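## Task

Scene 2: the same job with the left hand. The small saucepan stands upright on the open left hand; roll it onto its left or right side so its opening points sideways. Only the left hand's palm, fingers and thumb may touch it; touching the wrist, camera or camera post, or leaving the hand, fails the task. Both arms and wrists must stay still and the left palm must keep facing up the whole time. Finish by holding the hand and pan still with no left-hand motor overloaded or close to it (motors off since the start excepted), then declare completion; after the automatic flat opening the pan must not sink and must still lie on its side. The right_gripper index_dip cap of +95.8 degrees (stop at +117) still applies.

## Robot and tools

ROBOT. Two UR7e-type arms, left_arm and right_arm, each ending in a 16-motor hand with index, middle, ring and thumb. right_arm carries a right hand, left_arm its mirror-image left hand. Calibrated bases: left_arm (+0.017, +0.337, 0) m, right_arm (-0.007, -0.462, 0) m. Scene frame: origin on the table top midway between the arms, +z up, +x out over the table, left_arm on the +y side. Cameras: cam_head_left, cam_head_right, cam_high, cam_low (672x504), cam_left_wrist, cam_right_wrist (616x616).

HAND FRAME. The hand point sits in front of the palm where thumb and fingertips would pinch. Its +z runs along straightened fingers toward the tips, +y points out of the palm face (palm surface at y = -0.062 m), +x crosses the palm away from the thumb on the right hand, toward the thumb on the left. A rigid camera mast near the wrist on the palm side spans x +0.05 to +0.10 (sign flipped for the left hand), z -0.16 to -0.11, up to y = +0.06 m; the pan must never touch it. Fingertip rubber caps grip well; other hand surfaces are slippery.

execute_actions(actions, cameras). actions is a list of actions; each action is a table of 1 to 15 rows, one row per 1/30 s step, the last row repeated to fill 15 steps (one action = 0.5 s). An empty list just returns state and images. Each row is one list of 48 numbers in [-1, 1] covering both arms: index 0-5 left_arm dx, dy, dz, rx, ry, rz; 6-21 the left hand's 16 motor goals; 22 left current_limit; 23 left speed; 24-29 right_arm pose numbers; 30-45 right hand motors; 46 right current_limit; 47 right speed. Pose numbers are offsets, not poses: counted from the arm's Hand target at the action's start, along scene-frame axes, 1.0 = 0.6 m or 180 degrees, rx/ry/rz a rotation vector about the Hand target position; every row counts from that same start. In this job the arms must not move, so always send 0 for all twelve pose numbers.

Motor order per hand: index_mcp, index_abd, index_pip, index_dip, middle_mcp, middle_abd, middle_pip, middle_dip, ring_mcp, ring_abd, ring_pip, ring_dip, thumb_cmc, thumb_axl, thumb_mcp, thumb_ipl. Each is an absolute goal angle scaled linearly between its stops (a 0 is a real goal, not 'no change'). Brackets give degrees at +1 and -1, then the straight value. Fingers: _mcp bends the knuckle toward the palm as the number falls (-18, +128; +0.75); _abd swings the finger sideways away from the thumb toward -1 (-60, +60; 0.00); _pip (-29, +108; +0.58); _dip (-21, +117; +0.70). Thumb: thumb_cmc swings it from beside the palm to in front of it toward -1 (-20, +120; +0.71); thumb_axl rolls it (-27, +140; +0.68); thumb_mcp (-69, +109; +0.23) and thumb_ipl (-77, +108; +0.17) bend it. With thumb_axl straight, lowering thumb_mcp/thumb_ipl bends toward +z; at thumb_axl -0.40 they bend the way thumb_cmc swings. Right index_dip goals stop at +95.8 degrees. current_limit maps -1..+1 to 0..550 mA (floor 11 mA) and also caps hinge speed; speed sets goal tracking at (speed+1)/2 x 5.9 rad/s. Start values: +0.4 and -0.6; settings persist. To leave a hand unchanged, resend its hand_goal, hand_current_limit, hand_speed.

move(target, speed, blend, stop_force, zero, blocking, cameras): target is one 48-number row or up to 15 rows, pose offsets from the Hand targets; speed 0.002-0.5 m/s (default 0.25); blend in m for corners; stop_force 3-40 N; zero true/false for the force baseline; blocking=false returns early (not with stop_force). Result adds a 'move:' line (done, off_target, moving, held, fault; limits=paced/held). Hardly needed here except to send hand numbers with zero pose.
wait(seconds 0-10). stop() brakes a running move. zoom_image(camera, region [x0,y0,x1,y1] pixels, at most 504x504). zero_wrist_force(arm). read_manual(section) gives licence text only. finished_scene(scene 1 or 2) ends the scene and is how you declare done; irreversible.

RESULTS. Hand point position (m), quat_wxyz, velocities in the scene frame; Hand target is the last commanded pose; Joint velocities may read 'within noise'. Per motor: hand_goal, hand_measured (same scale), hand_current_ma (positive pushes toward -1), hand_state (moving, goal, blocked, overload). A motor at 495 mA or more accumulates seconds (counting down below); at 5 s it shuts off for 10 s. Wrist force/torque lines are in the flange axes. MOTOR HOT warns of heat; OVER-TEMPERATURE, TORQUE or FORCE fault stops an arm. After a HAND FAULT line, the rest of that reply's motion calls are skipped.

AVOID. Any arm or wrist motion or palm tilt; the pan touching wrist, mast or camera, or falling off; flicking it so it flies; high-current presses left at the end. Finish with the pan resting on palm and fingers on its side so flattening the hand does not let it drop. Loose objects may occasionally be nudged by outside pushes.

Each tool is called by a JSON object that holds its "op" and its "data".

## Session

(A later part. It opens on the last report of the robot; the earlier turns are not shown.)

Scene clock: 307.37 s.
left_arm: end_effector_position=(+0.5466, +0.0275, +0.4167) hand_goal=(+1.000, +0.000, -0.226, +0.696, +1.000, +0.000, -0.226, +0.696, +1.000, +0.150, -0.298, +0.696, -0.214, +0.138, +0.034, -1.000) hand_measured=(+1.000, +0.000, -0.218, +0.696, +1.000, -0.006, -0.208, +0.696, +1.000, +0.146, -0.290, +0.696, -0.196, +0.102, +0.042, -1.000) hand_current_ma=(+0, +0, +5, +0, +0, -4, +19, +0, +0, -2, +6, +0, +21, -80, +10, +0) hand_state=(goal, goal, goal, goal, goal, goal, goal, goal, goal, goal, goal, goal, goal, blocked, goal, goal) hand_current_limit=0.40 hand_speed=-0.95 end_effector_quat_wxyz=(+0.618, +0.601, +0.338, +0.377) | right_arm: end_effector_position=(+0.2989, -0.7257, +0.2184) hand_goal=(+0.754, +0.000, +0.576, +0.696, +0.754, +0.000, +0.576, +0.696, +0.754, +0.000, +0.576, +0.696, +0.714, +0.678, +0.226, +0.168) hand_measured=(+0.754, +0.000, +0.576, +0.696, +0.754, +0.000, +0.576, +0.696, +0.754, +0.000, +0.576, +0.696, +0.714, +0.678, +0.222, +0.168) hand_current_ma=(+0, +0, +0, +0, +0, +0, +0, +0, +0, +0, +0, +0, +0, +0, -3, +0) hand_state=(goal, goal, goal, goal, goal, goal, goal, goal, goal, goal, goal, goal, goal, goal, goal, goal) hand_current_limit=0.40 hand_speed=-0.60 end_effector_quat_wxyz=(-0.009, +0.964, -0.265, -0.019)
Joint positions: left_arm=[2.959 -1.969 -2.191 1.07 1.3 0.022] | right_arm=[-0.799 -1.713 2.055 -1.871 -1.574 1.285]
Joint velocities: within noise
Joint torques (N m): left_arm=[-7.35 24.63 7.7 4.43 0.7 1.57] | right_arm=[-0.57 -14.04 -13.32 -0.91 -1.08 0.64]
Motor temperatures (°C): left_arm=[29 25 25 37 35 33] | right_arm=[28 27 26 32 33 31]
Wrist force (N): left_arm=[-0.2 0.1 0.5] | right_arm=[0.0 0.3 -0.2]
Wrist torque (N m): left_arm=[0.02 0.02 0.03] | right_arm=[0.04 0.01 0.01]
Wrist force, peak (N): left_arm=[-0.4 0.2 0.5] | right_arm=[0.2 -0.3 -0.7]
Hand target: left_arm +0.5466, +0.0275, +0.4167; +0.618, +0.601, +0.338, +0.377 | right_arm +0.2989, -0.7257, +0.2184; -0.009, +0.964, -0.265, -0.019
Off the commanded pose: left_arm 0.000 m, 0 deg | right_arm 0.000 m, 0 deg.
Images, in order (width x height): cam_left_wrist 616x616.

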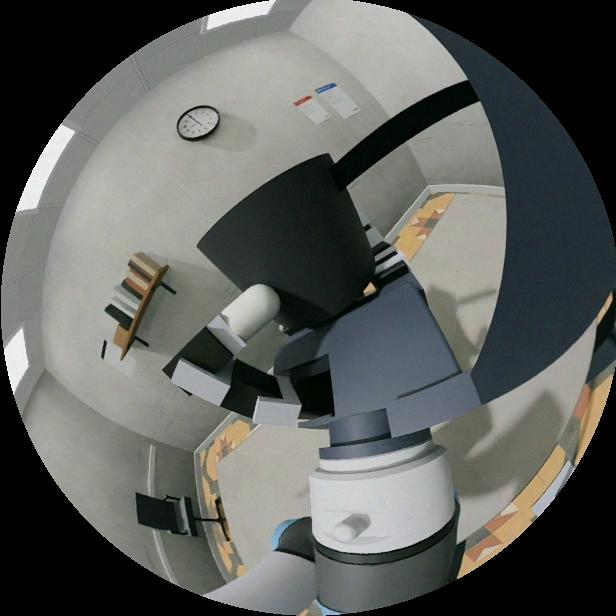

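{"op": "execute_actions", "data": {"actions": [[[0,0,0,0,0,0,1.0,0,-0.226,0.696,1.0,0,-0.226,0.696,1.0,0.15,-0.299,0.696,-0.235,0.17,0.034,-1.0,0.4,-0.95,0,0,0,0,0,0,0.754,0,0.576,0.696,0.754,0,0.576,0.696,0.754,0,0.576,0.696,0.714,0.678,0.226,0.168,0.4,-0.6]],[[0,0,0,0,0,0,1.0,0,-0.226,0.696,1.0,0,-0.226,0.696,1.0,0.15,-0.299,0.696,-0.257,0.198,0.034,-1.0,0.4,-0.95,0,0,0,0,0,0,0.754,0,0.576,0.696,0.754,0,0.576,0.696,0.754,0,0.576,0.696,0.714,0.678,0.226,0.168,0.4,-0.6]]], "cameras": ["cam_left_wrist","cam_high","cam_low"]}}

{"op": "zoom_image", "data": {"camera": "cam_high", "region": [165, 110, 325, 270]}}

{"op": "zoom_image", "data": {"camera": "cam_low", "region": [305, 150, 395, 240]}}

Scene clock: 318.27 s.
left_arm: end_effector_position=(+0.5466, +0.0275, +0.4167) hand_goal=(+1.000, +0.000, -0.226, +0.696, +1.000, +0.000, -0.226, +0.696, +1.000, +0.150, -0.298, +0.696, -0.256, +0.198, +0.034, -1.000) hand_measured=(+1.000, +0.000, -0.218, +0.696, +1.000, -0.006, -0.192, +0.696, +1.000, +0.146, -0.290, +0.696, -0.226, +0.124, +0.056, -1.000) hand_current_ma=(+0, +0, +5, +0, +0, -4, +53, +0, +0, -2, +6, +0, +45, -230, +40, +0) hand_state=(goal, goal, goal, goal, goal, goal, blocked, goal, goal, goal, goal, goal, blocked, blocked, blocked, goal) hand_current_limit=0.40 hand_speed=-0.95 end_effector_quat_wxyz=(+0.618, +0.601, +0.338, +0.377) | right_arm: end_effector_position=(+0.2989, -0.7257, +0.2184) hand_goal=(+0.754, +0.000, +0.576, +0.696, +0.754, +0.000, +0.576, +0.696, +0.754, +0.000, +0.576, +0.696, +0.714, +0.678, +0.226, +0.168) hand_measured=(+0.754, +0.000, +0.576, +0.696, +0.754, +0.000, +0.576, +0.696, +0.754, +0.000, +0.576, +0.696, +0.714, +0.678, +0.222, +0.168) hand_current_ma=(+0, +0, +0, +0, +0, +0, +0, +0, +0, +0, +0, +0, +0, +0, -3, +0) hand_state=(goal, goal, goal, goal, goal, goal, goal, goal, goal, goal, goal, goal, goal, goal, goal, goal) hand_current_limit=0.40 hand_speed=-0.60 end_effector_quat_wxyz=(-0.009, +0.964, -0.265, -0.019)
Joint positions: left_arm=[2.959 -1.969 -2.191 1.07 1.3 0.022] | right_arm=[-0.799 -1.713 2.055 -1.871 -1.574 1.285]
Joint velocities: within noise
Joint torques (N m): left_arm=[-7.24 25.31 8.1 4.55 0.77 1.51] | right_arm=[-1.75 -14.22 -12.71 -0.76 -0.94 0.49]
Motor temperatures (°C): left_arm=[29 25 25 37 35 33] | right_arm=[28 27 26 32 33 31]
Wrist force (N): left_arm=[-0.3 0.0 0.1] | right_arm=[-0.1 0.0 0.1]
Wrist torque (N m): left_arm=[0.05 0.02 0.03] | right_arm=[-0.02 0.02 -0.01]
Wrist force, peak (N): left_arm=[-0.5 0.0 0.6] | right_arm=[-0.6 -0.1 -0.6]
Hand target: left_arm +0.5466, +0.0275, +0.4167; +0.618, +0.601, +0.338, +0.377 | right_arm +0.2989, -0.7257, +0.2184; -0.009, +0.964, -0.265, -0.019
Off the commanded pose: left_arm 0.000 m, 0 deg | right_arm 0.000 m, 0 deg.
Images, in order (width x height): cam_high 672x504, cam_low 672x504, cam_left_wrist 616x616.

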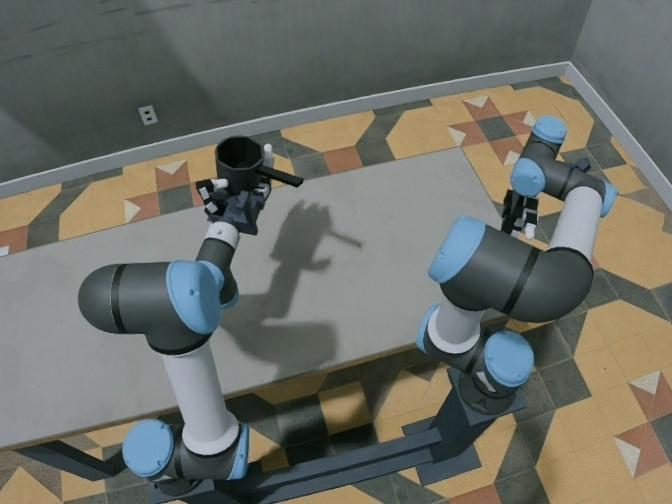

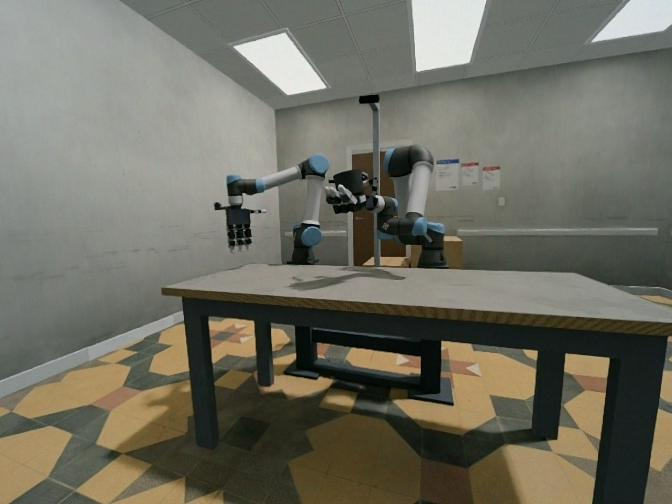

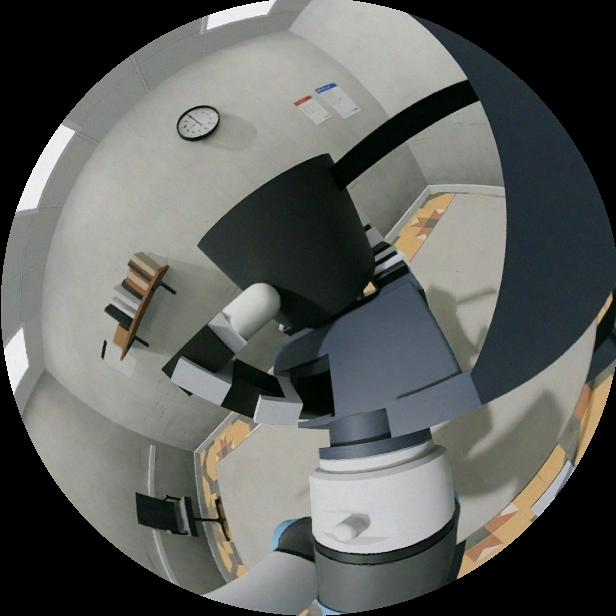

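Scaled by 3.150 from the camera's 672x504 image, which has a finer 960x720 frame.

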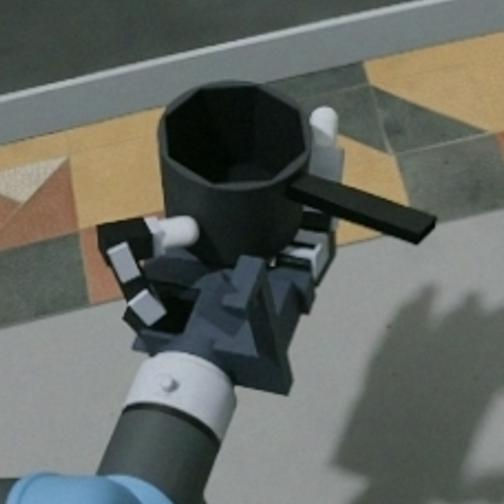

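Scaled by 5.600 from the camera's 672x504 image, which has a finer 960x720 frame.

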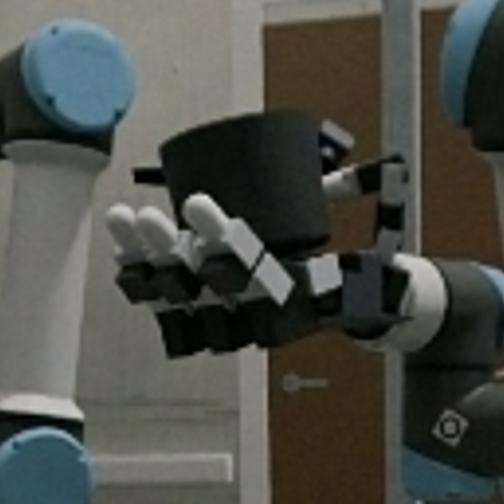

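{"op": "execute_actions", "data": {"actions": [[[0,0,0,0,0,0,1.0,0,-0.226,0.696,1.0,0,-0.226,0.696,1.0,0.15,-0.299,0.696,-0.235,0.11,0.034,-1.0,0.4,-0.96,0,0,0,0,0,0,0.754,0,0.576,0.696,0.754,0,0.576,0.696,0.754,0,0.576,0.696,0.714,0.678,0.226,0.168,0.4,-0.6]],[[0,0,0,0,0,0,1.0,0,-0.226,0.696,1.0,0,-0.226,0.696,1.0,0.15,-0.299,0.696,-0.214,0.018,0.034,-1.0,0.4,-0.95,0,0,0,0,0,0,0.754,0,0.576,0.696,0.754,0,0.576,0.696,0.754,0,0.576,0.696,0.714,0.678,0.226,0.168,0.4,-0.6]]], "cameras": ["cam_left_wrist","cam_low"]}}

{"op": "zoom_image", "data": {"camera": "cam_low", "region": [305, 150, 395, 240]}}

Scene clock: 386.07 s.
left_arm: end_effector_position=(+0.5466, +0.0275, +0.4167) hand_goal=(+1.000, +0.000, -0.226, +0.696, +1.000, +0.000, -0.226, +0.696, +1.000, +0.150, -0.298, +0.696, -0.214, +0.018, +0.034, -1.000) hand_measured=(+1.000, +0.000, -0.218, +0.696, +1.000, -0.004, -0.210, +0.696, +1.000, +0.146, -0.290, +0.696, -0.210, +0.022, +0.034, -1.000) hand_current_ma=(+0, +0, +5, +0, +0, -1, +18, +0, +0, -2, +6, +0, +3, +2, +0, +0) hand_state=(goal, goal, goal, goal, goal, goal, goal, goal, goal, goal, goal, goal, goal, goal, goal, goal) hand_current_limit=0.40 hand_speed=-0.95 end_effector_quat_wxyz=(+0.618, +0.601, +0.338, +0.377) | right_arm: end_effector_position=(+0.2989, -0.7257, +0.2184) hand_goal=(+0.754, +0.000, +0.576, +0.696, +0.754, +0.000, +0.576, +0.696, +0.754, +0.000, +0.576, +0.696, +0.714, +0.678, +0.226, +0.168) hand_measured=(+0.754, +0.000, +0.576, +0.696, +0.754, +0.000, +0.576, +0.696, +0.754, +0.000, +0.576, +0.696, +0.714, +0.678, +0.222, +0.168) hand_current_ma=(+0, +0, +0, +0, +0, +0, +0, +0, +0, +0, +0, +0, +0, +0, -3, +0) hand_state=(goal, goal, goal, goal, goal, goal, goal, goal, goal, goal, goal, goal, goal, goal, goal, goal) hand_current_limit=0.40 hand_speed=-0.60 end_effector_quat_wxyz=(-0.009, +0.964, -0.265, -0.019)
Joint positions: left_arm=[2.959 -1.969 -2.191 1.07 1.3 0.022] | right_arm=[-0.799 -1.713 2.055 -1.871 -1.574 1.285]
Joint velocities: within noise
Joint torques (N m): left_arm=[-7.76 24.87 9.69 4.37 0.78 1.43] | right_arm=[0.9 -13.86 -13.85 -0.65 -1.25 0.37]
Motor temperatures (°C): left_arm=[29 25 25 37 35 33] | right_arm=[28 27 26 32 33 31]
Wrist force (N): left_arm=[-0.2 -0.1 0.4] | right_arm=[-0.1 -0.3 -0.3]
Wrist torque (N m): left_arm=[0.00 0.02 0.04] | right_arm=[-0.03 0.03 -0.02]
Wrist force, peak (N): left_arm=[-0.6 0.1 0.5] | right_arm=[0.2 0.1 -0.8]
Hand target: left_arm +0.5466, +0.0275, +0.4167; +0.618, +0.601, +0.338, +0.377 | right_arm +0.2989, -0.7257, +0.2184; -0.009, +0.964, -0.265, -0.019
Off the commanded pose: left_arm 0.000 m, 0 deg | right_arm 0.000 m, 0 deg.
Images, in order (width x height): cam_low 672x504, cam_left_wrist 616x616.

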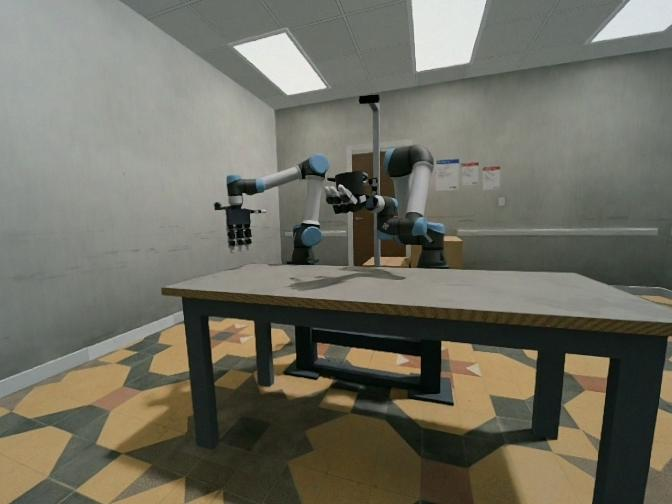

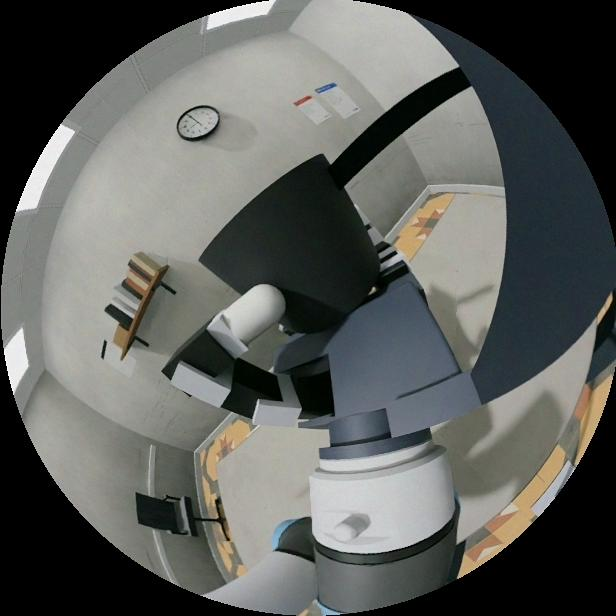

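Scaled by 5.600 from the camera's 672x504 image, which has a finer 960x720 frame.

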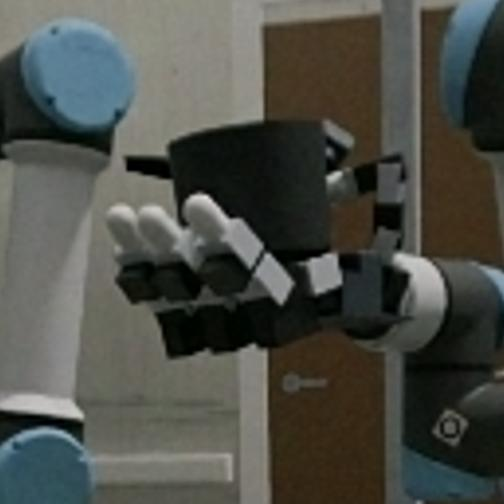

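{"op": "execute_actions", "data": {"actions": [[[0,0,0,0,0,0,1.0,0,-0.226,0.696,1.0,0,-0.226,0.696,1.0,0.15,-0.299,0.696,-0.214,-0.16,0.034,-1.0,0.4,-0.9,0,0,0,0,0,0,0.754,0,0.576,0.696,0.754,0,0.576,0.696,0.754,0,0.576,0.696,0.714,0.678,0.226,0.168,0.4,-0.6]],[[0,0,0,0,0,0,1.0,0,-0.299,0.696,1.0,0,-0.226,0.696,1.0,0.15,-0.299,0.696,-0.214,-0.341,0.034,-1.0,0.4,-0.9,0,0,0,0,0,0,0.754,0,0.576,0.696,0.754,0,0.576,0.696,0.754,0,0.576,0.696,0.714,0.678,0.226,0.168,0.4,-0.6]],[[0,0,0,0,0,0,1.0,0,-0.372,0.696,1.0,0,-0.226,0.696,1.0,0.15,-0.299,0.696,-0.214,-0.341,0.034,-1.0,0.4,-0.93,0,0,0,0,0,0,0.754,0,0.576,0.696,0.754,0,0.576,0.696,0.754,0,0.576,0.696,0.714,0.678,0.226,0.168,0.4,-0.6]],[[0,0,0,0,0,0,1.0,0,-0.445,0.696,1.0,0,-0.226,0.696,1.0,0.15,-0.299,0.696,-0.214,-0.341,0.034,-1.0,0.4,-0.93,0,0,0,0,0,0,0.754,0,0.576,0.696,0.754,0,0.576,0.696,0.754,0,0.576,0.696,0.714,0.678,0.226,0.168,0.4,-0.6]]], "cameras": ["cam_left_wrist","cam_high"]}}

{"op": "zoom_image", "data": {"camera": "cam_high", "region": [165, 110, 325, 270]}}

Scene clock: 449.97 s.
left_arm: end_effector_position=(+0.5466, +0.0275, +0.4167) hand_goal=(+1.000, +0.000, -0.444, +0.696, +1.000, +0.000, -0.226, +0.696, +1.000, +0.150, -0.298, +0.696, -0.214, -0.340, +0.034, -1.000) hand_measured=(+1.000, +0.000, -0.434, +0.696, +1.000, -0.004, -0.218, +0.696, +1.000, +0.146, -0.290, +0.696, -0.210, -0.338, +0.034, -1.000) hand_current_ma=(+0, +0, +8, +0, +0, -1, +7, +0, +0, -2, +6, +0, +2, +1, +0, +0) hand_state=(goal, goal, goal, goal, goal, goal, goal, goal, goal, goal, goal, goal, goal, goal, goal, goal) hand_current_limit=0.40 hand_speed=-0.93 end_effector_quat_wxyz=(+0.618, +0.601, +0.338, +0.377) | right_arm: end_effector_position=(+0.2989, -0.7257, +0.2184) hand_goal=(+0.754, +0.000, +0.576, +0.696, +0.754, +0.000, +0.576, +0.696, +0.754, +0.000, +0.576, +0.696, +0.714, +0.678, +0.226, +0.168) hand_measured=(+0.754, +0.000, +0.576, +0.696, +0.754, +0.000, +0.576, +0.696, +0.754, +0.000, +0.576, +0.696, +0.714, +0.678, +0.222, +0.168) hand_current_ma=(+0, +0, +0, +0, +0, +0, +0, +0, +0, +0, +0, +0, +0, +0, -3, +0) hand_state=(goal, goal, goal, goal, goal, goal, goal, goal, goal, goal, goal, goal, goal, goal, goal, goal) hand_current_limit=0.40 hand_speed=-0.60 end_effector_quat_wxyz=(-0.009, +0.964, -0.265, -0.019)
Joint positions: left_arm=[2.959 -1.969 -2.191 1.07 1.3 0.022] | right_arm=[-0.799 -1.713 2.055 -1.871 -1.574 1.285]
Joint velocities: within noise
Joint torques (N m): left_arm=[-7.34 26.2 10.58 4.23 1.14 1.14] | right_arm=[1.63 -11.48 -14.05 -0.39 -1.35 0.32]
Motor temperatures (°C): left_arm=[29 25 25 37 35 33] | right_arm=[28 27 26 32 33 31]
Wrist force (N): left_arm=[-0.3 -0.2 0.3] | right_arm=[0.0 -0.1 -0.2]
Wrist torque (N m): left_arm=[-0.01 0.03 0.04] | right_arm=[0.00 0.01 0.00]
Wrist force, peak (N): left_arm=[-0.6 0.3 0.6] | right_arm=[0.5 0.2 -0.6]
Hand target: left_arm +0.5466, +0.0275, +0.4167; +0.618, +0.601, +0.338, +0.377 | right_arm +0.2989, -0.7257, +0.2184; -0.009, +0.964, -0.265, -0.019
Off the commanded pose: left_arm 0.000 m, 0 deg | right_arm 0.000 m, 0 deg.
Images, in order (width x height): cam_high 672x504, cam_left_wrist 616x616.

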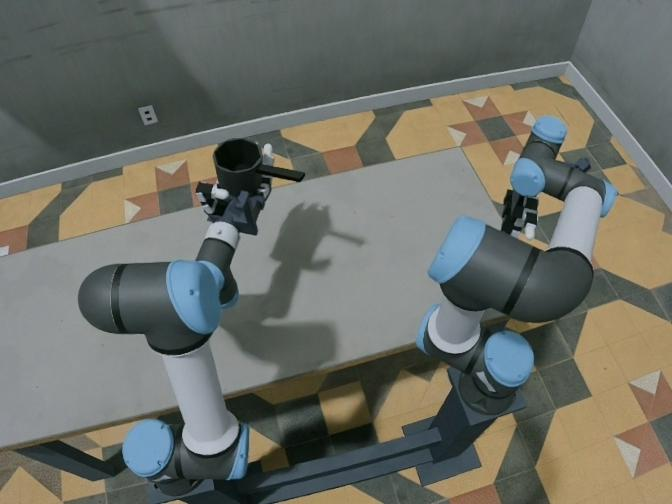

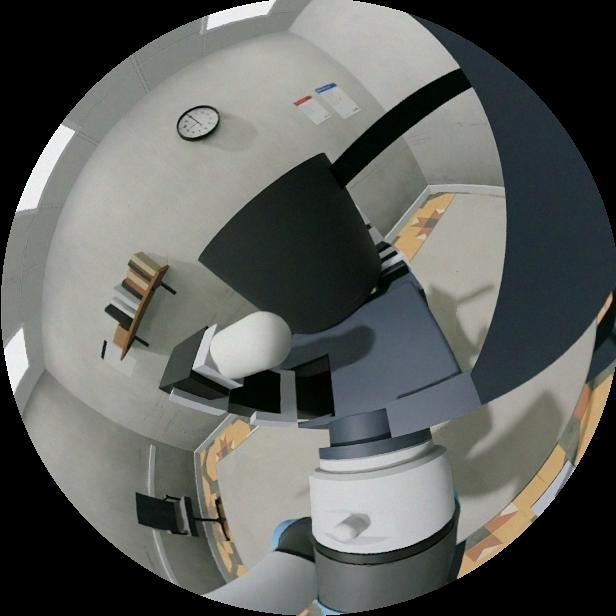

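Scaled by 3.150 from the camera's 672x504 image, which has a finer 960x720 frame.

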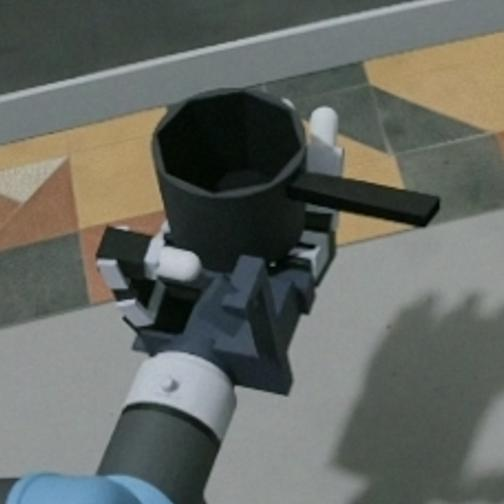

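{"op": "execute_actions", "data": {"actions": [[[0,0,0,0,0,0,1.0,0,-0.518,0.696,1.0,0,-0.226,0.696,1.0,0.15,-0.299,0.696,-0.214,-0.341,0.034,-1.0,0.4,-0.93,0,0,0,0,0,0,0.754,0,0.576,0.696,0.754,0,0.576,0.696,0.754,0,0.576,0.696,0.714,0.678,0.226,0.168,0.4,-0.6]],[[0,0,0,0,0,0,1.0,0,-0.591,0.696,1.0,0,-0.299,0.696,1.0,0.15,-0.299,0.696,-0.214,-0.341,0.034,-1.0,0.4,-0.93,0,0,0,0,0,0,0.754,0,0.576,0.696,0.754,0,0.576,0.696,0.754,0,0.576,0.696,0.714,0.678,0.226,0.168,0.4,-0.6]],[[0,0,0,0,0,0,1.0,0,-0.664,0.696,1.0,0,-0.372,0.696,1.0,0.15,-0.299,0.696,-0.214,-0.341,0.034,-1.0,0.4,-0.93,0,0,0,0,0,0,0.754,0,0.576,0.696,0.754,0,0.576,0.696,0.754,0,0.576,0.696,0.714,0.678,0.226,0.168,0.4,-0.6]],[[0,0,0,0,0,0,1.0,0,-0.737,0.696,1.0,0,-0.445,0.696,1.0,0.15,-0.299,0.696,-0.214,-0.341,0.034,-1.0,0.4,-0.93,0,0,0,0,0,0,0.754,0,0.576,0.696,0.754,0,0.576,0.696,0.754,0,0.576,0.696,0.714,0.678,0.226,0.168,0.4,-0.6]]], "cameras": ["cam_left_wrist","cam_high"]}}

{"op": "zoom_image", "data": {"camera": "cam_high", "region": [165, 110, 325, 270]}}

Scene clock: 461.27 s.
left_arm: end_effector_position=(+0.5466, +0.0275, +0.4167) hand_goal=(+1.000, +0.000, -0.736, +0.696, +1.000, +0.000, -0.444, +0.696, +1.000, +0.150, -0.298, +0.696, -0.214, -0.340, +0.034, -1.000) hand_measured=(+1.000, +0.000, -0.732, +0.696, +1.000, -0.002, -0.432, +0.696, +1.000, +0.146, -0.290, +0.696, -0.210, -0.338, +0.034, -1.000) hand_current_ma=(+0, +0, +3, +0, +0, -1, +11, +0, +0, -2, +6, +0, +2, +1, +0, +0) hand_state=(goal, goal, goal, goal, goal, goal, goal, goal, goal, goal, goal, goal, goal, goal, goal, goal) hand_current_limit=0.40 hand_speed=-0.93 end_effector_quat_wxyz=(+0.618, +0.601, +0.338, +0.377) | right_arm: end_effector_position=(+0.2989, -0.7257, +0.2184) hand_goal=(+0.754, +0.000, +0.576, +0.696, +0.754, +0.000, +0.576, +0.696, +0.754, +0.000, +0.576, +0.696, +0.714, +0.678, +0.226, +0.168) hand_measured=(+0.754, +0.000, +0.576, +0.696, +0.754, +0.000, +0.576, +0.696, +0.754, +0.000, +0.576, +0.696, +0.714, +0.678, +0.222, +0.168) hand_current_ma=(+0, +0, +0, +0, +0, +0, +0, +0, +0, +0, +0, +0, +0, +0, -3, +0) hand_state=(goal, goal, goal, goal, goal, goal, goal, goal, goal, goal, goal, goal, goal, goal, goal, goal) hand_current_limit=0.40 hand_speed=-0.60 end_effector_quat_wxyz=(-0.009, +0.964, -0.265, -0.019)
Joint positions: left_arm=[2.959 -1.969 -2.191 1.07 1.3 0.022] | right_arm=[-0.799 -1.713 2.055 -1.871 -1.574 1.285]
Joint velocities: within noise
Joint torques (N m): left_arm=[-6.35 25.52 10.79 4.32 1.11 1.13] | right_arm=[1.55 -11.8 -12.85 -0.24 -1.25 0.42]
Motor temperatures (°C): left_arm=[29 25 25 37 35 33] | right_arm=[28 27 26 32 33 31]
Wrist force (N): left_arm=[-0.2 -0.1 0.2] | right_arm=[-0.1 -0.2 -0.2]
Wrist torque (N m): left_arm=[-0.01 0.02 0.05] | right_arm=[-0.02 0.03 -0.02]
Wrist force, peak (N): left_arm=[-0.4 0.1 0.6] | right_arm=[0.3 0.1 -0.7]
Hand target: left_arm +0.5466, +0.0275, +0.4167; +0.618, +0.601, +0.338, +0.377 | right_arm +0.2989, -0.7257, +0.2184; -0.009, +0.964, -0.265, -0.019
Off the commanded pose: left_arm 0.000 m, 0 deg | right_arm 0.000 m, 0 deg.
Images, in order (width x height): cam_high 672x504, cam_left_wrist 616x616.

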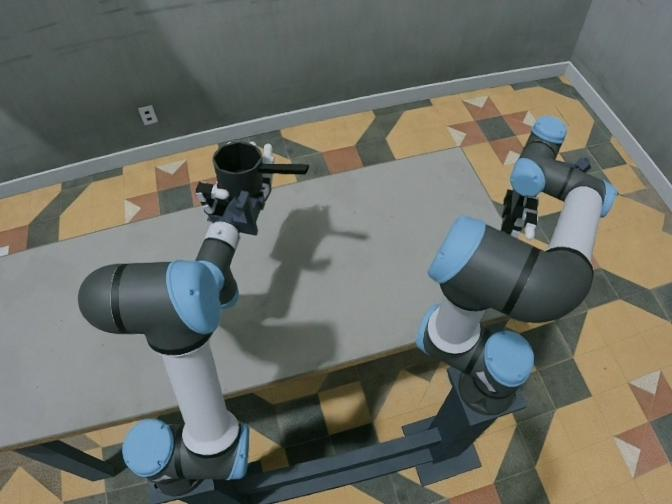

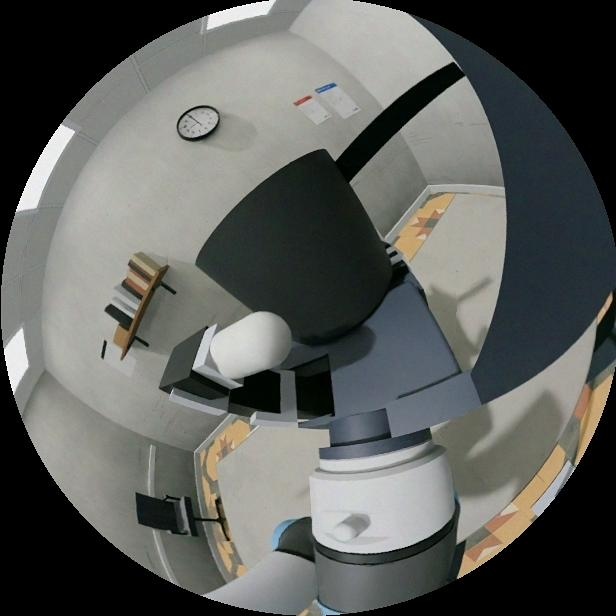

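Scaled by 3.150 from the camera's 672x504 image, which has a finer 960x720 frame.

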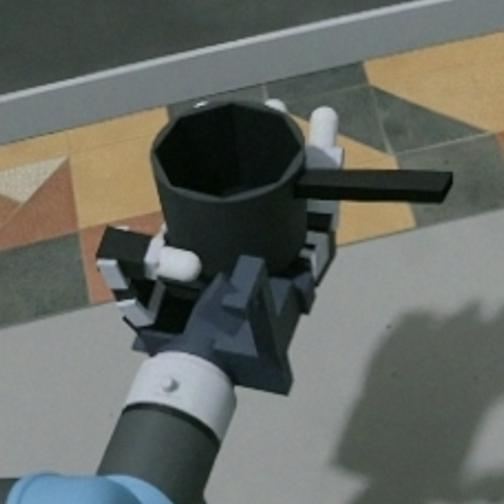

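{"op": "execute_actions", "data": {"actions": [[[0,0,0,0,0,0,1.0,0,-0.80,0.696,1.0,0,-0.518,0.696,1.0,0.15,-0.299,0.696,-0.214,-0.341,0.034,-1.0,0.4,-0.93,0,0,0,0,0,0,0.754,0,0.576,0.696,0.754,0,0.576,0.696,0.754,0,0.576,0.696,0.714,0.678,0.226,0.168,0.4,-0.6]],[[0,0,0,0,0,0,1.0,0,-0.86,0.696,1.0,0,-0.591,0.696,1.0,0.15,-0.299,0.696,-0.214,-0.341,0.034,-1.0,0.4,-0.93,0,0,0,0,0,0,0.754,0,0.576,0.696,0.754,0,0.576,0.696,0.754,0,0.576,0.696,0.714,0.678,0.226,0.168,0.4,-0.6]],[[0,0,0,0,0,0,1.0,0,-0.91,0.696,1.0,0,-0.664,0.696,1.0,0.15,-0.299,0.696,-0.214,-0.341,0.034,-1.0,0.4,-0.93,0,0,0,0,0,0,0.754,0,0.576,0.696,0.754,0,0.576,0.696,0.754,0,0.576,0.696,0.714,0.678,0.226,0.168,0.4,-0.6]]], "cameras": ["cam_left_wrist","cam_high"]}}

{"op": "zoom_image", "data": {"camera": "cam_high", "region": [165, 110, 325, 270]}}

Scene clock: 509.73 s.
left_arm: end_effector_position=(+0.5466, +0.0275, +0.4167) hand_goal=(+1.000, +0.000, -0.910, +0.696, +1.000, +0.000, -0.664, +0.696, +1.000, +0.150, -0.298, +0.696, -0.214, -0.340, +0.034, -1.000) hand_measured=(+1.000, +0.000, -0.904, +0.696, +1.000, -0.002, -0.654, +0.696, +1.000, +0.146, -0.290, +0.696, -0.210, -0.338, +0.034, -1.000) hand_current_ma=(+0, +0, +3, +0, +0, -1, +7, +0, +0, -2, +6, +0, +2, +1, +0, +0) hand_state=(goal, goal, goal, goal, goal, goal, goal, goal, goal, goal, goal, goal, goal, goal, goal, goal) hand_current_limit=0.40 hand_speed=-0.93 end_effector_quat_wxyz=(+0.618, +0.601, +0.338, +0.377) | right_arm: end_effector_position=(+0.2989, -0.7257, +0.2184) hand_goal=(+0.754, +0.000, +0.576, +0.696, +0.754, +0.000, +0.576, +0.696, +0.754, +0.000, +0.576, +0.696, +0.714, +0.678, +0.226, +0.168) hand_measured=(+0.754, +0.000, +0.576, +0.696, +0.754, +0.000, +0.576, +0.696, +0.754, +0.000, +0.576, +0.696, +0.714, +0.678, +0.222, +0.168) hand_current_ma=(+0, +0, +0, +0, +0, +0, +0, +0, +0, +0, +0, +0, +0, +0, -3, +0) hand_state=(goal, goal, goal, goal, goal, goal, goal, goal, goal, goal, goal, goal, goal, goal, goal, goal) hand_current_limit=0.40 hand_speed=-0.60 end_effector_quat_wxyz=(-0.009, +0.964, -0.265, -0.019)
Joint positions: left_arm=[2.959 -1.969 -2.191 1.07 1.3 0.022] | right_arm=[-0.799 -1.713 2.055 -1.871 -1.574 1.285]
Joint velocities: within noise
Joint torques (N m): left_arm=[-6.22 27.2 12.02 3.86 0.62 0.98] | right_arm=[1.37 -11.59 -14.03 -0.39 -1.17 0.33]
Motor temperatures (°C): left_arm=[29 25 25 37 35 33] | right_arm=[28 27 26 32 33 31]
Wrist force (N): left_arm=[-0.4 0.3 0.5] | right_arm=[0.1 0.3 -0.5]
Wrist torque (N m): left_arm=[-0.03 0.05 0.04] | right_arm=[0.06 0.00 0.02]
Wrist force, peak (N): left_arm=[-0.4 0.3 0.7] | right_arm=[0.4 -0.5 -0.6]
Hand target: left_arm +0.5466, +0.0275, +0.4167; +0.618, +0.601, +0.338, +0.377 | right_arm +0.2989, -0.7257, +0.2184; -0.009, +0.964, -0.265, -0.019
Off the commanded pose: left_arm 0.000 m, 0 deg | right_arm 0.000 m, 0 deg.
Images, in order (width x height): cam_high 672x504, cam_left_wrist 616x616.

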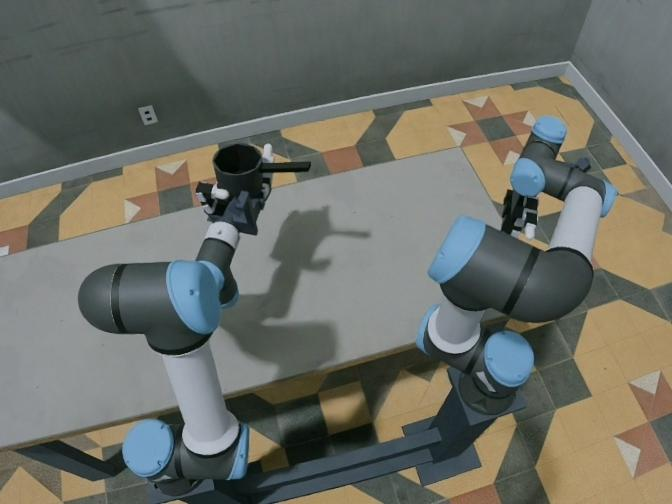

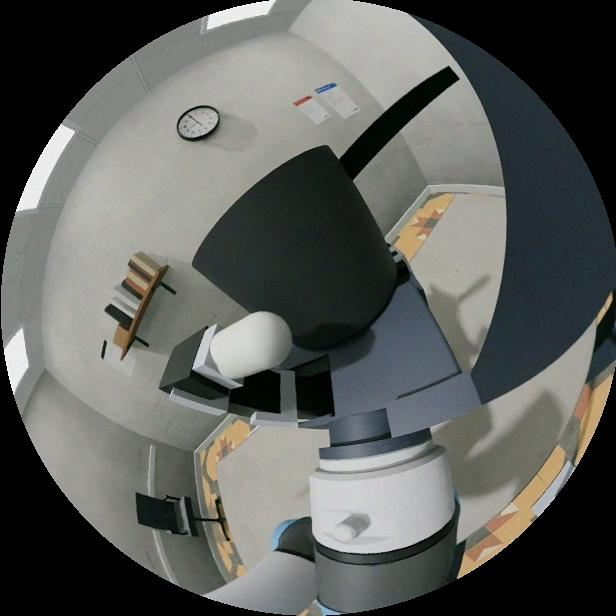

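Scaled by 3.150 from the camera's 672x504 image, which has a finer 960x720 frame.

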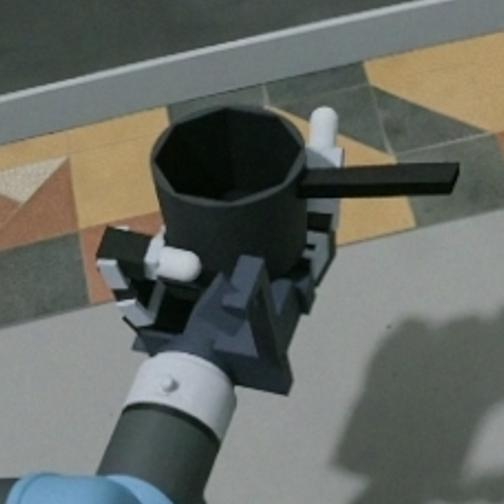

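{"op": "execute_actions", "data": {"actions": [[[0,0,0,0,0,0,1.0,0,-0.6,0.696,1.0,0,-0.45,0.696,1.0,0.15,-0.299,0.696,-0.157,-0.341,0.0,-0.805,0.4,-0.85,0,0,0,0,0,0,0.754,0,0.576,0.696,0.754,0,0.576,0.696,0.754,0,0.576,0.696,0.714,0.678,0.226,0.168,0.4,-0.6]],[[0,0,0,0,0,0,1.0,0,-0.226,0.696,1.0,0,-0.226,0.696,1.0,0.15,-0.299,0.696,-0.157,-0.341,0.0,-0.805,0.4,-0.85,0,0,0,0,0,0,0.754,0,0.576,0.696,0.754,0,0.576,0.696,0.754,0,0.576,0.696,0.714,0.678,0.226,0.168,0.4,-0.6]],[[0,0,0,0,0,0,1.0,0,-0.226,0.696,1.0,0,-0.226,0.696,1.0,0.15,-0.299,0.696,-0.157,-0.281,0.0,-0.805,0.4,-0.93,0,0,0,0,0,0,0.754,0,0.576,0.696,0.754,0,0.576,0.696,0.754,0,0.576,0.696,0.714,0.678,0.226,0.168,0.4,-0.6]],[[0,0,0,0,0,0,1.0,0,-0.226,0.696,1.0,0,-0.226,0.696,1.0,0.15,-0.299,0.696,-0.157,-0.221,0.0,-0.805,0.4,-0.94,0,0,0,0,0,0,0.754,0,0.576,0.696,0.754,0,0.576,0.696,0.754,0,0.576,0.696,0.714,0.678,0.226,0.168,0.4,-0.6]]], "cameras": ["cam_left_wrist"]}}

Scene clock: 539.47 s.
left_arm: end_effector_position=(+0.5466, +0.0275, +0.4167) hand_goal=(+1.000, +0.000, -0.226, +0.696, +1.000, +0.000, -0.226, +0.696, +1.000, +0.150, -0.298, +0.696, -0.156, -0.220, +0.000, -0.804) hand_measured=(+1.000, +0.000, -0.226, +0.696, +1.000, -0.002, -0.226, +0.696, +1.000, +0.146, -0.290, +0.696, -0.158, -0.222, +0.000, -0.808) hand_current_ma=(+0, +0, +0, +0, +0, -1, +0, +0, +0, -2, +6, +0, +0, -1, +0, -5) hand_state=(goal, goal, goal, goal, goal, goal, goal, goal, goal, goal, goal, goal, goal, goal, goal, goal) hand_current_limit=0.40 hand_speed=-0.94 end_effector_quat_wxyz=(+0.618, +0.601, +0.338, +0.377) | right_arm: end_effector_position=(+0.2989, -0.7257, +0.2184) hand_goal=(+0.754, +0.000, +0.576, +0.696, +0.754, +0.000, +0.576, +0.696, +0.754, +0.000, +0.576, +0.696, +0.714, +0.678, +0.226, +0.168) hand_measured=(+0.754, +0.000, +0.576, +0.696, +0.754, +0.000, +0.576, +0.696, +0.754, +0.000, +0.576, +0.696, +0.714, +0.678, +0.222, +0.168) hand_current_ma=(+0, +0, +0, +0, +0, +0, +0, +0, +0, +0, +0, +0, +0, +0, -3, +0) hand_state=(goal, goal, goal, goal, goal, goal, goal, goal, goal, goal, goal, goal, goal, goal, goal, goal) hand_current_limit=0.40 hand_speed=-0.60 end_effector_quat_wxyz=(-0.009, +0.964, -0.265, -0.019)
Joint positions: left_arm=[2.959 -1.969 -2.191 1.07 1.3 0.022] | right_arm=[-0.799 -1.713 2.055 -1.871 -1.574 1.285]
Joint velocities: within noise
Joint torques (N m): left_arm=[-5.49 27.56 13.57 3.78 0.24 0.7] | right_arm=[2.76 -10.91 -13.74 -0.18 -1.24 0.31]
Motor temperatures (°C): left_arm=[29 25 25 37 35 33] | right_arm=[28 27 26 32 33 31]
Wrist force (N): left_arm=[-0.3 0.1 0.4] | right_arm=[0.0 0.3 -0.2]
Wrist torque (N m): left_arm=[-0.01 0.03 0.05] | right_arm=[0.04 0.02 0.00]
Wrist force, peak (N): left_arm=[-0.4 0.1 0.8] | right_arm=[0.3 -0.5 -0.6]
Hand target: left_arm +0.5466, +0.0275, +0.4167; +0.618, +0.601, +0.338, +0.377 | right_arm +0.2989, -0.7257, +0.2184; -0.009, +0.964, -0.265, -0.019
Off the commanded pose: left_arm 0.000 m, 0 deg | right_arm 0.000 m, 0 deg.
Images, in order (width x height): cam_left_wrist 616x616.

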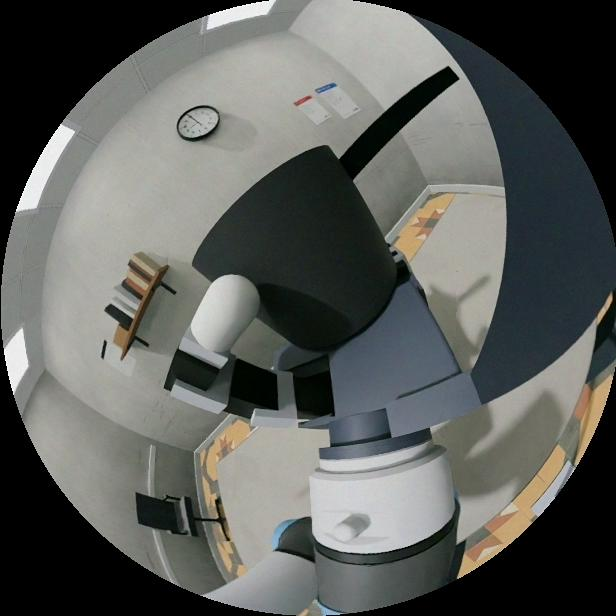

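{"op": "execute_actions", "data": {"actions": [[[0,0,0,0,0,0,1.0,0,-0.226,0.696,1.0,0,-0.226,0.696,1.0,0.15,-0.299,0.696,-0.157,-0.162,0.0,-0.805,0.4,-0.94,0,0,0,0,0,0,0.754,0,0.576,0.696,0.754,0,0.576,0.696,0.754,0,0.576,0.696,0.714,0.678,0.226,0.168,0.4,-0.6]],[[0,0,0,0,0,0,1.0,0,-0.226,0.696,1.0,0,-0.226,0.696,1.0,0.15,-0.299,0.696,-0.164,-0.114,0.0,-0.805,0.4,-0.94,0,0,0,0,0,0,0.754,0,0.576,0.696,0.754,0,0.576,0.696,0.754,0,0.576,0.696,0.714,0.678,0.226,0.168,0.4,-0.6]],[[0,0,0,0,0,0,1.0,0,-0.226,0.696,1.0,0,-0.226,0.696,1.0,0.15,-0.299,0.696,-0.171,-0.066,0.0,-0.805,0.4,-0.94,0,0,0,0,0,0,0.754,0,0.576,0.696,0.754,0,0.576,0.696,0.754,0,0.576,0.696,0.714,0.678,0.226,0.168,0.4,-0.6]]], "cameras": ["cam_left_wrist","cam_low"]}}

{"op": "zoom_image", "data": {"camera": "cam_low", "region": [305, 150, 395, 240]}}

Scene clock: 551.47 s.
left_arm: end_effector_position=(+0.5466, +0.0275, +0.4167) hand_goal=(+1.000, +0.000, -0.226, +0.696, +1.000, +0.000, -0.226, +0.696, +1.000, +0.150, -0.298, +0.696, -0.170, -0.066, +0.000, -0.804) hand_measured=(+1.000, +0.000, -0.226, +0.696, +1.000, -0.002, -0.226, +0.696, +1.000, +0.146, -0.290, +0.696, -0.164, -0.068, +0.000, -0.808) hand_current_ma=(+0, +0, +0, +0, +0, -1, +0, +0, +0, -1, +6, +0, +3, -1, +0, -2) hand_state=(goal, goal, goal, goal, goal, goal, goal, goal, goal, goal, goal, goal, goal, goal, goal, goal) hand_current_limit=0.40 hand_speed=-0.94 end_effector_quat_wxyz=(+0.618, +0.601, +0.338, +0.377) | right_arm: end_effector_position=(+0.2989, -0.7257, +0.2184) hand_goal=(+0.754, +0.000, +0.576, +0.696, +0.754, +0.000, +0.576, +0.696, +0.754, +0.000, +0.576, +0.696, +0.714, +0.678, +0.226, +0.168) hand_measured=(+0.754, +0.000, +0.576, +0.696, +0.754, +0.000, +0.576, +0.696, +0.754, +0.000, +0.576, +0.696, +0.714, +0.678, +0.222, +0.168) hand_current_ma=(+0, +0, +0, +0, +0, +0, +0, +0, +0, +0, +0, +0, +0, +0, -3, +0) hand_state=(goal, goal, goal, goal, goal, goal, goal, goal, goal, goal, goal, goal, goal, goal, goal, goal) hand_current_limit=0.40 hand_speed=-0.60 end_effector_quat_wxyz=(-0.009, +0.964, -0.265, -0.019)
Joint positions: left_arm=[2.959 -1.969 -2.191 1.07 1.3 0.022] | right_arm=[-0.799 -1.713 2.055 -1.871 -1.574 1.285]
Joint velocities: within noise
Joint torques (N m): left_arm=[-5.81 27.83 13.88 3.65 0.19 0.83] | right_arm=[2.66 -11.35 -13.94 -0.39 -1.14 0.37]
Motor temperatures (°C): left_arm=[29 25 25 37 35 33] | right_arm=[28 27 26 32 33 31]
Wrist force (N): left_arm=[-0.1 0.1 0.3] | right_arm=[-0.2 -0.1 -0.2]
Wrist torque (N m): left_arm=[0.04 0.00 0.06] | right_arm=[0.00 0.04 -0.02]
Wrist force, peak (N): left_arm=[-0.4 -0.1 0.7] | right_arm=[0.2 0.2 -0.8]
Hand target: left_arm +0.5466, +0.0275, +0.4167; +0.618, +0.601, +0.338, +0.377 | right_arm +0.2989, -0.7257, +0.2184; -0.009, +0.964, -0.265, -0.019
Off the commanded pose: left_arm 0.000 m, 0 deg | right_arm 0.000 m, 0 deg.
Images, in order (width x height): cam_low 672x504, cam_left_wrist 616x616.

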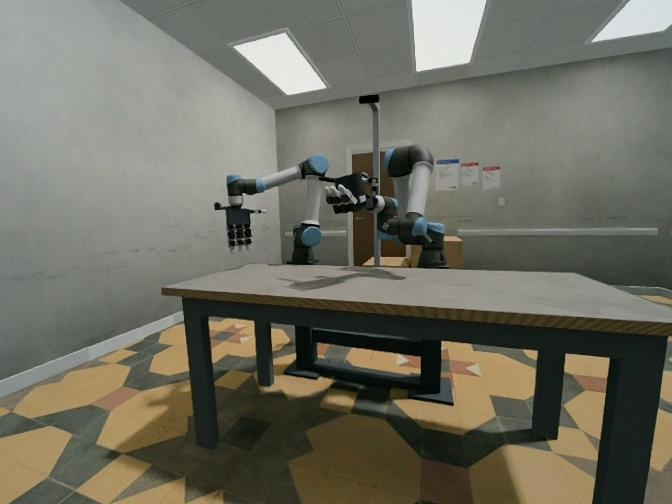

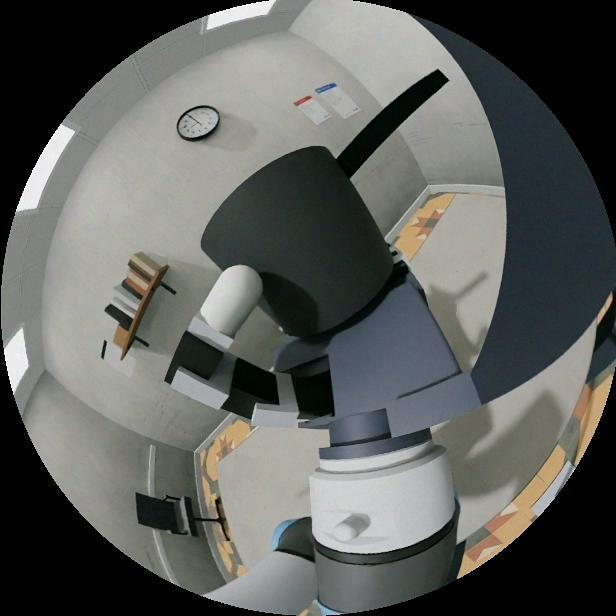

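Scaled by 5.600 from the camera's 672x504 image, which has a finer 960x720 frame.

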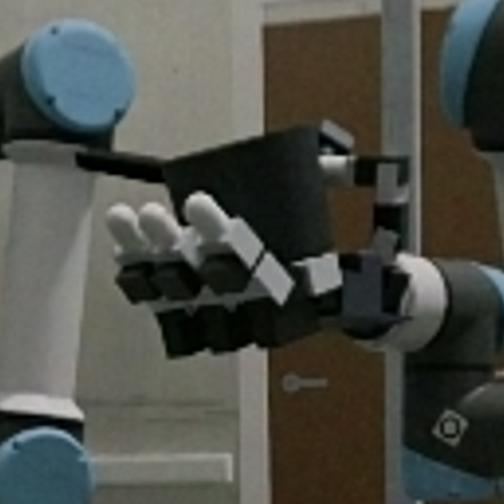

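{"op": "execute_actions", "data": {"actions": [[[0,0,0,0,0,0,1.0,0,-0.226,0.696,1.0,0,-0.226,0.696,1.0,0.15,-0.299,0.696,-0.178,-0.03,0.0,-0.805,0.4,-0.95,0,0,0,0,0,0,0.754,0,0.576,0.696,0.754,0,0.576,0.696,0.754,0,0.576,0.696,0.714,0.678,0.226,0.168,0.4,-0.6]],[[0,0,0,0,0,0,1.0,0,-0.226,0.696,1.0,0,-0.226,0.696,1.0,0.15,-0.299,0.696,-0.185,0.006,0.0,-0.805,0.4,-0.95,0,0,0,0,0,0,0.754,0,0.576,0.696,0.754,0,0.576,0.696,0.754,0,0.576,0.696,0.714,0.678,0.226,0.168,0.4,-0.6]]], "cameras": ["cam_left_wrist","cam_low"]}}

{"op": "zoom_image", "data": {"camera": "cam_low", "region": [305, 150, 395, 240]}}

Scene clock: 560.27 s.
left_arm: end_effector_position=(+0.5466, +0.0275, +0.4167) hand_goal=(+1.000, +0.000, -0.226, +0.696, +1.000, +0.000, -0.226, +0.696, +1.000, +0.150, -0.298, +0.696, -0.184, +0.006, +0.000, -0.804) hand_measured=(+1.000, +0.000, -0.226, +0.696, +1.000, -0.002, -0.222, +0.696, +1.000, +0.146, -0.290, +0.696, -0.178, -0.020, +0.002, -0.806) hand_current_ma=(+0, +0, +0, +0, +0, -1, +2, +0, +0, -1, +6, +0, +4, -48, +1, -1) hand_state=(goal, goal, goal, goal, goal, goal, goal, goal, goal, goal, goal, goal, goal, blocked, goal, goal) hand_current_limit=0.40 hand_speed=-0.95 end_effector_quat_wxyz=(+0.618, +0.601, +0.338, +0.377) | right_arm: end_effector_position=(+0.2989, -0.7257, +0.2184) hand_goal=(+0.754, +0.000, +0.576, +0.696, +0.754, +0.000, +0.576, +0.696, +0.754, +0.000, +0.576, +0.696, +0.714, +0.678, +0.226, +0.168) hand_measured=(+0.754, +0.000, +0.576, +0.696, +0.754, +0.000, +0.576, +0.696, +0.754, +0.000, +0.576, +0.696, +0.714, +0.678, +0.222, +0.168) hand_current_ma=(+0, +0, +0, +0, +0, +0, +0, +0, +0, +0, +0, +0, +0, +0, -3, +0) hand_state=(goal, goal, goal, goal, goal, goal, goal, goal, goal, goal, goal, goal, goal, goal, goal, goal) hand_current_limit=0.40 hand_speed=-0.60 end_effector_quat_wxyz=(-0.009, +0.964, -0.265, -0.019)
Joint positions: left_arm=[2.959 -1.969 -2.191 1.07 1.3 0.022] | right_arm=[-0.799 -1.713 2.055 -1.871 -1.574 1.285]
Joint velocities: within noise
Joint torques (N m): left_arm=[-5.2 27.2 13.72 3.66 0.07 0.54] | right_arm=[2.84 -10.45 -14.17 -0.33 -1.28 0.22]
Motor temperatures (°C): left_arm=[29 25 25 37 35 33] | right_arm=[28 27 26 32 33 31]
Wrist force (N): left_arm=[-0.4 0.0 0.3] | right_arm=[-0.1 0.1 0.1]
Wrist torque (N m): left_arm=[0.00 0.04 0.04] | right_arm=[0.00 0.03 -0.01]
Wrist force, peak (N): left_arm=[-0.5 0.1 0.7] | right_arm=[0.3 0.2 -0.7]
Hand target: left_arm +0.5466, +0.0275, +0.4167; +0.618, +0.601, +0.338, +0.377 | right_arm +0.2989, -0.7257, +0.2184; -0.009, +0.964, -0.265, -0.019
Off the commanded pose: left_arm 0.000 m, 0 deg | right_arm 0.000 m, 0 deg.
Images, in order (width x height): cam_low 672x504, cam_left_wrist 616x616.

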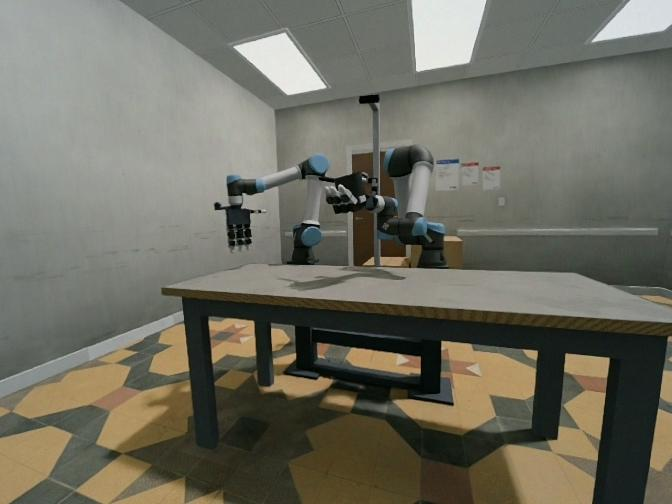

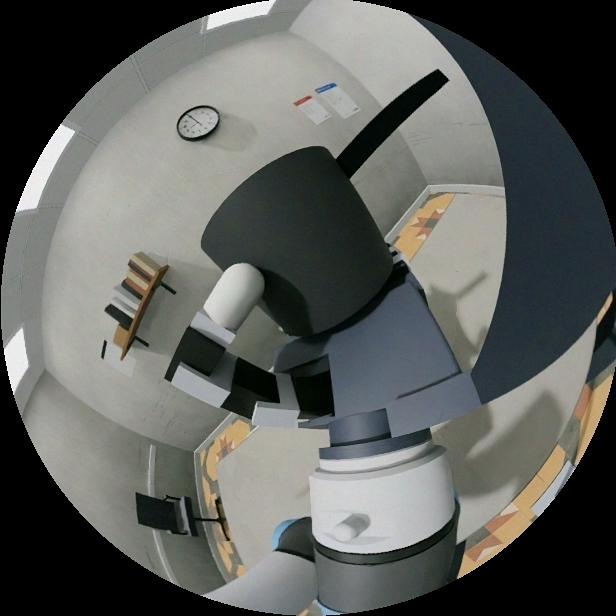

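Scaled by 5.600 from the camera's 672x504 image, which has a finer 960x720 frame.

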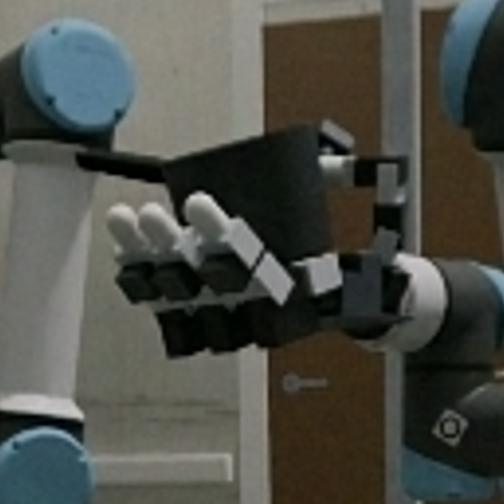

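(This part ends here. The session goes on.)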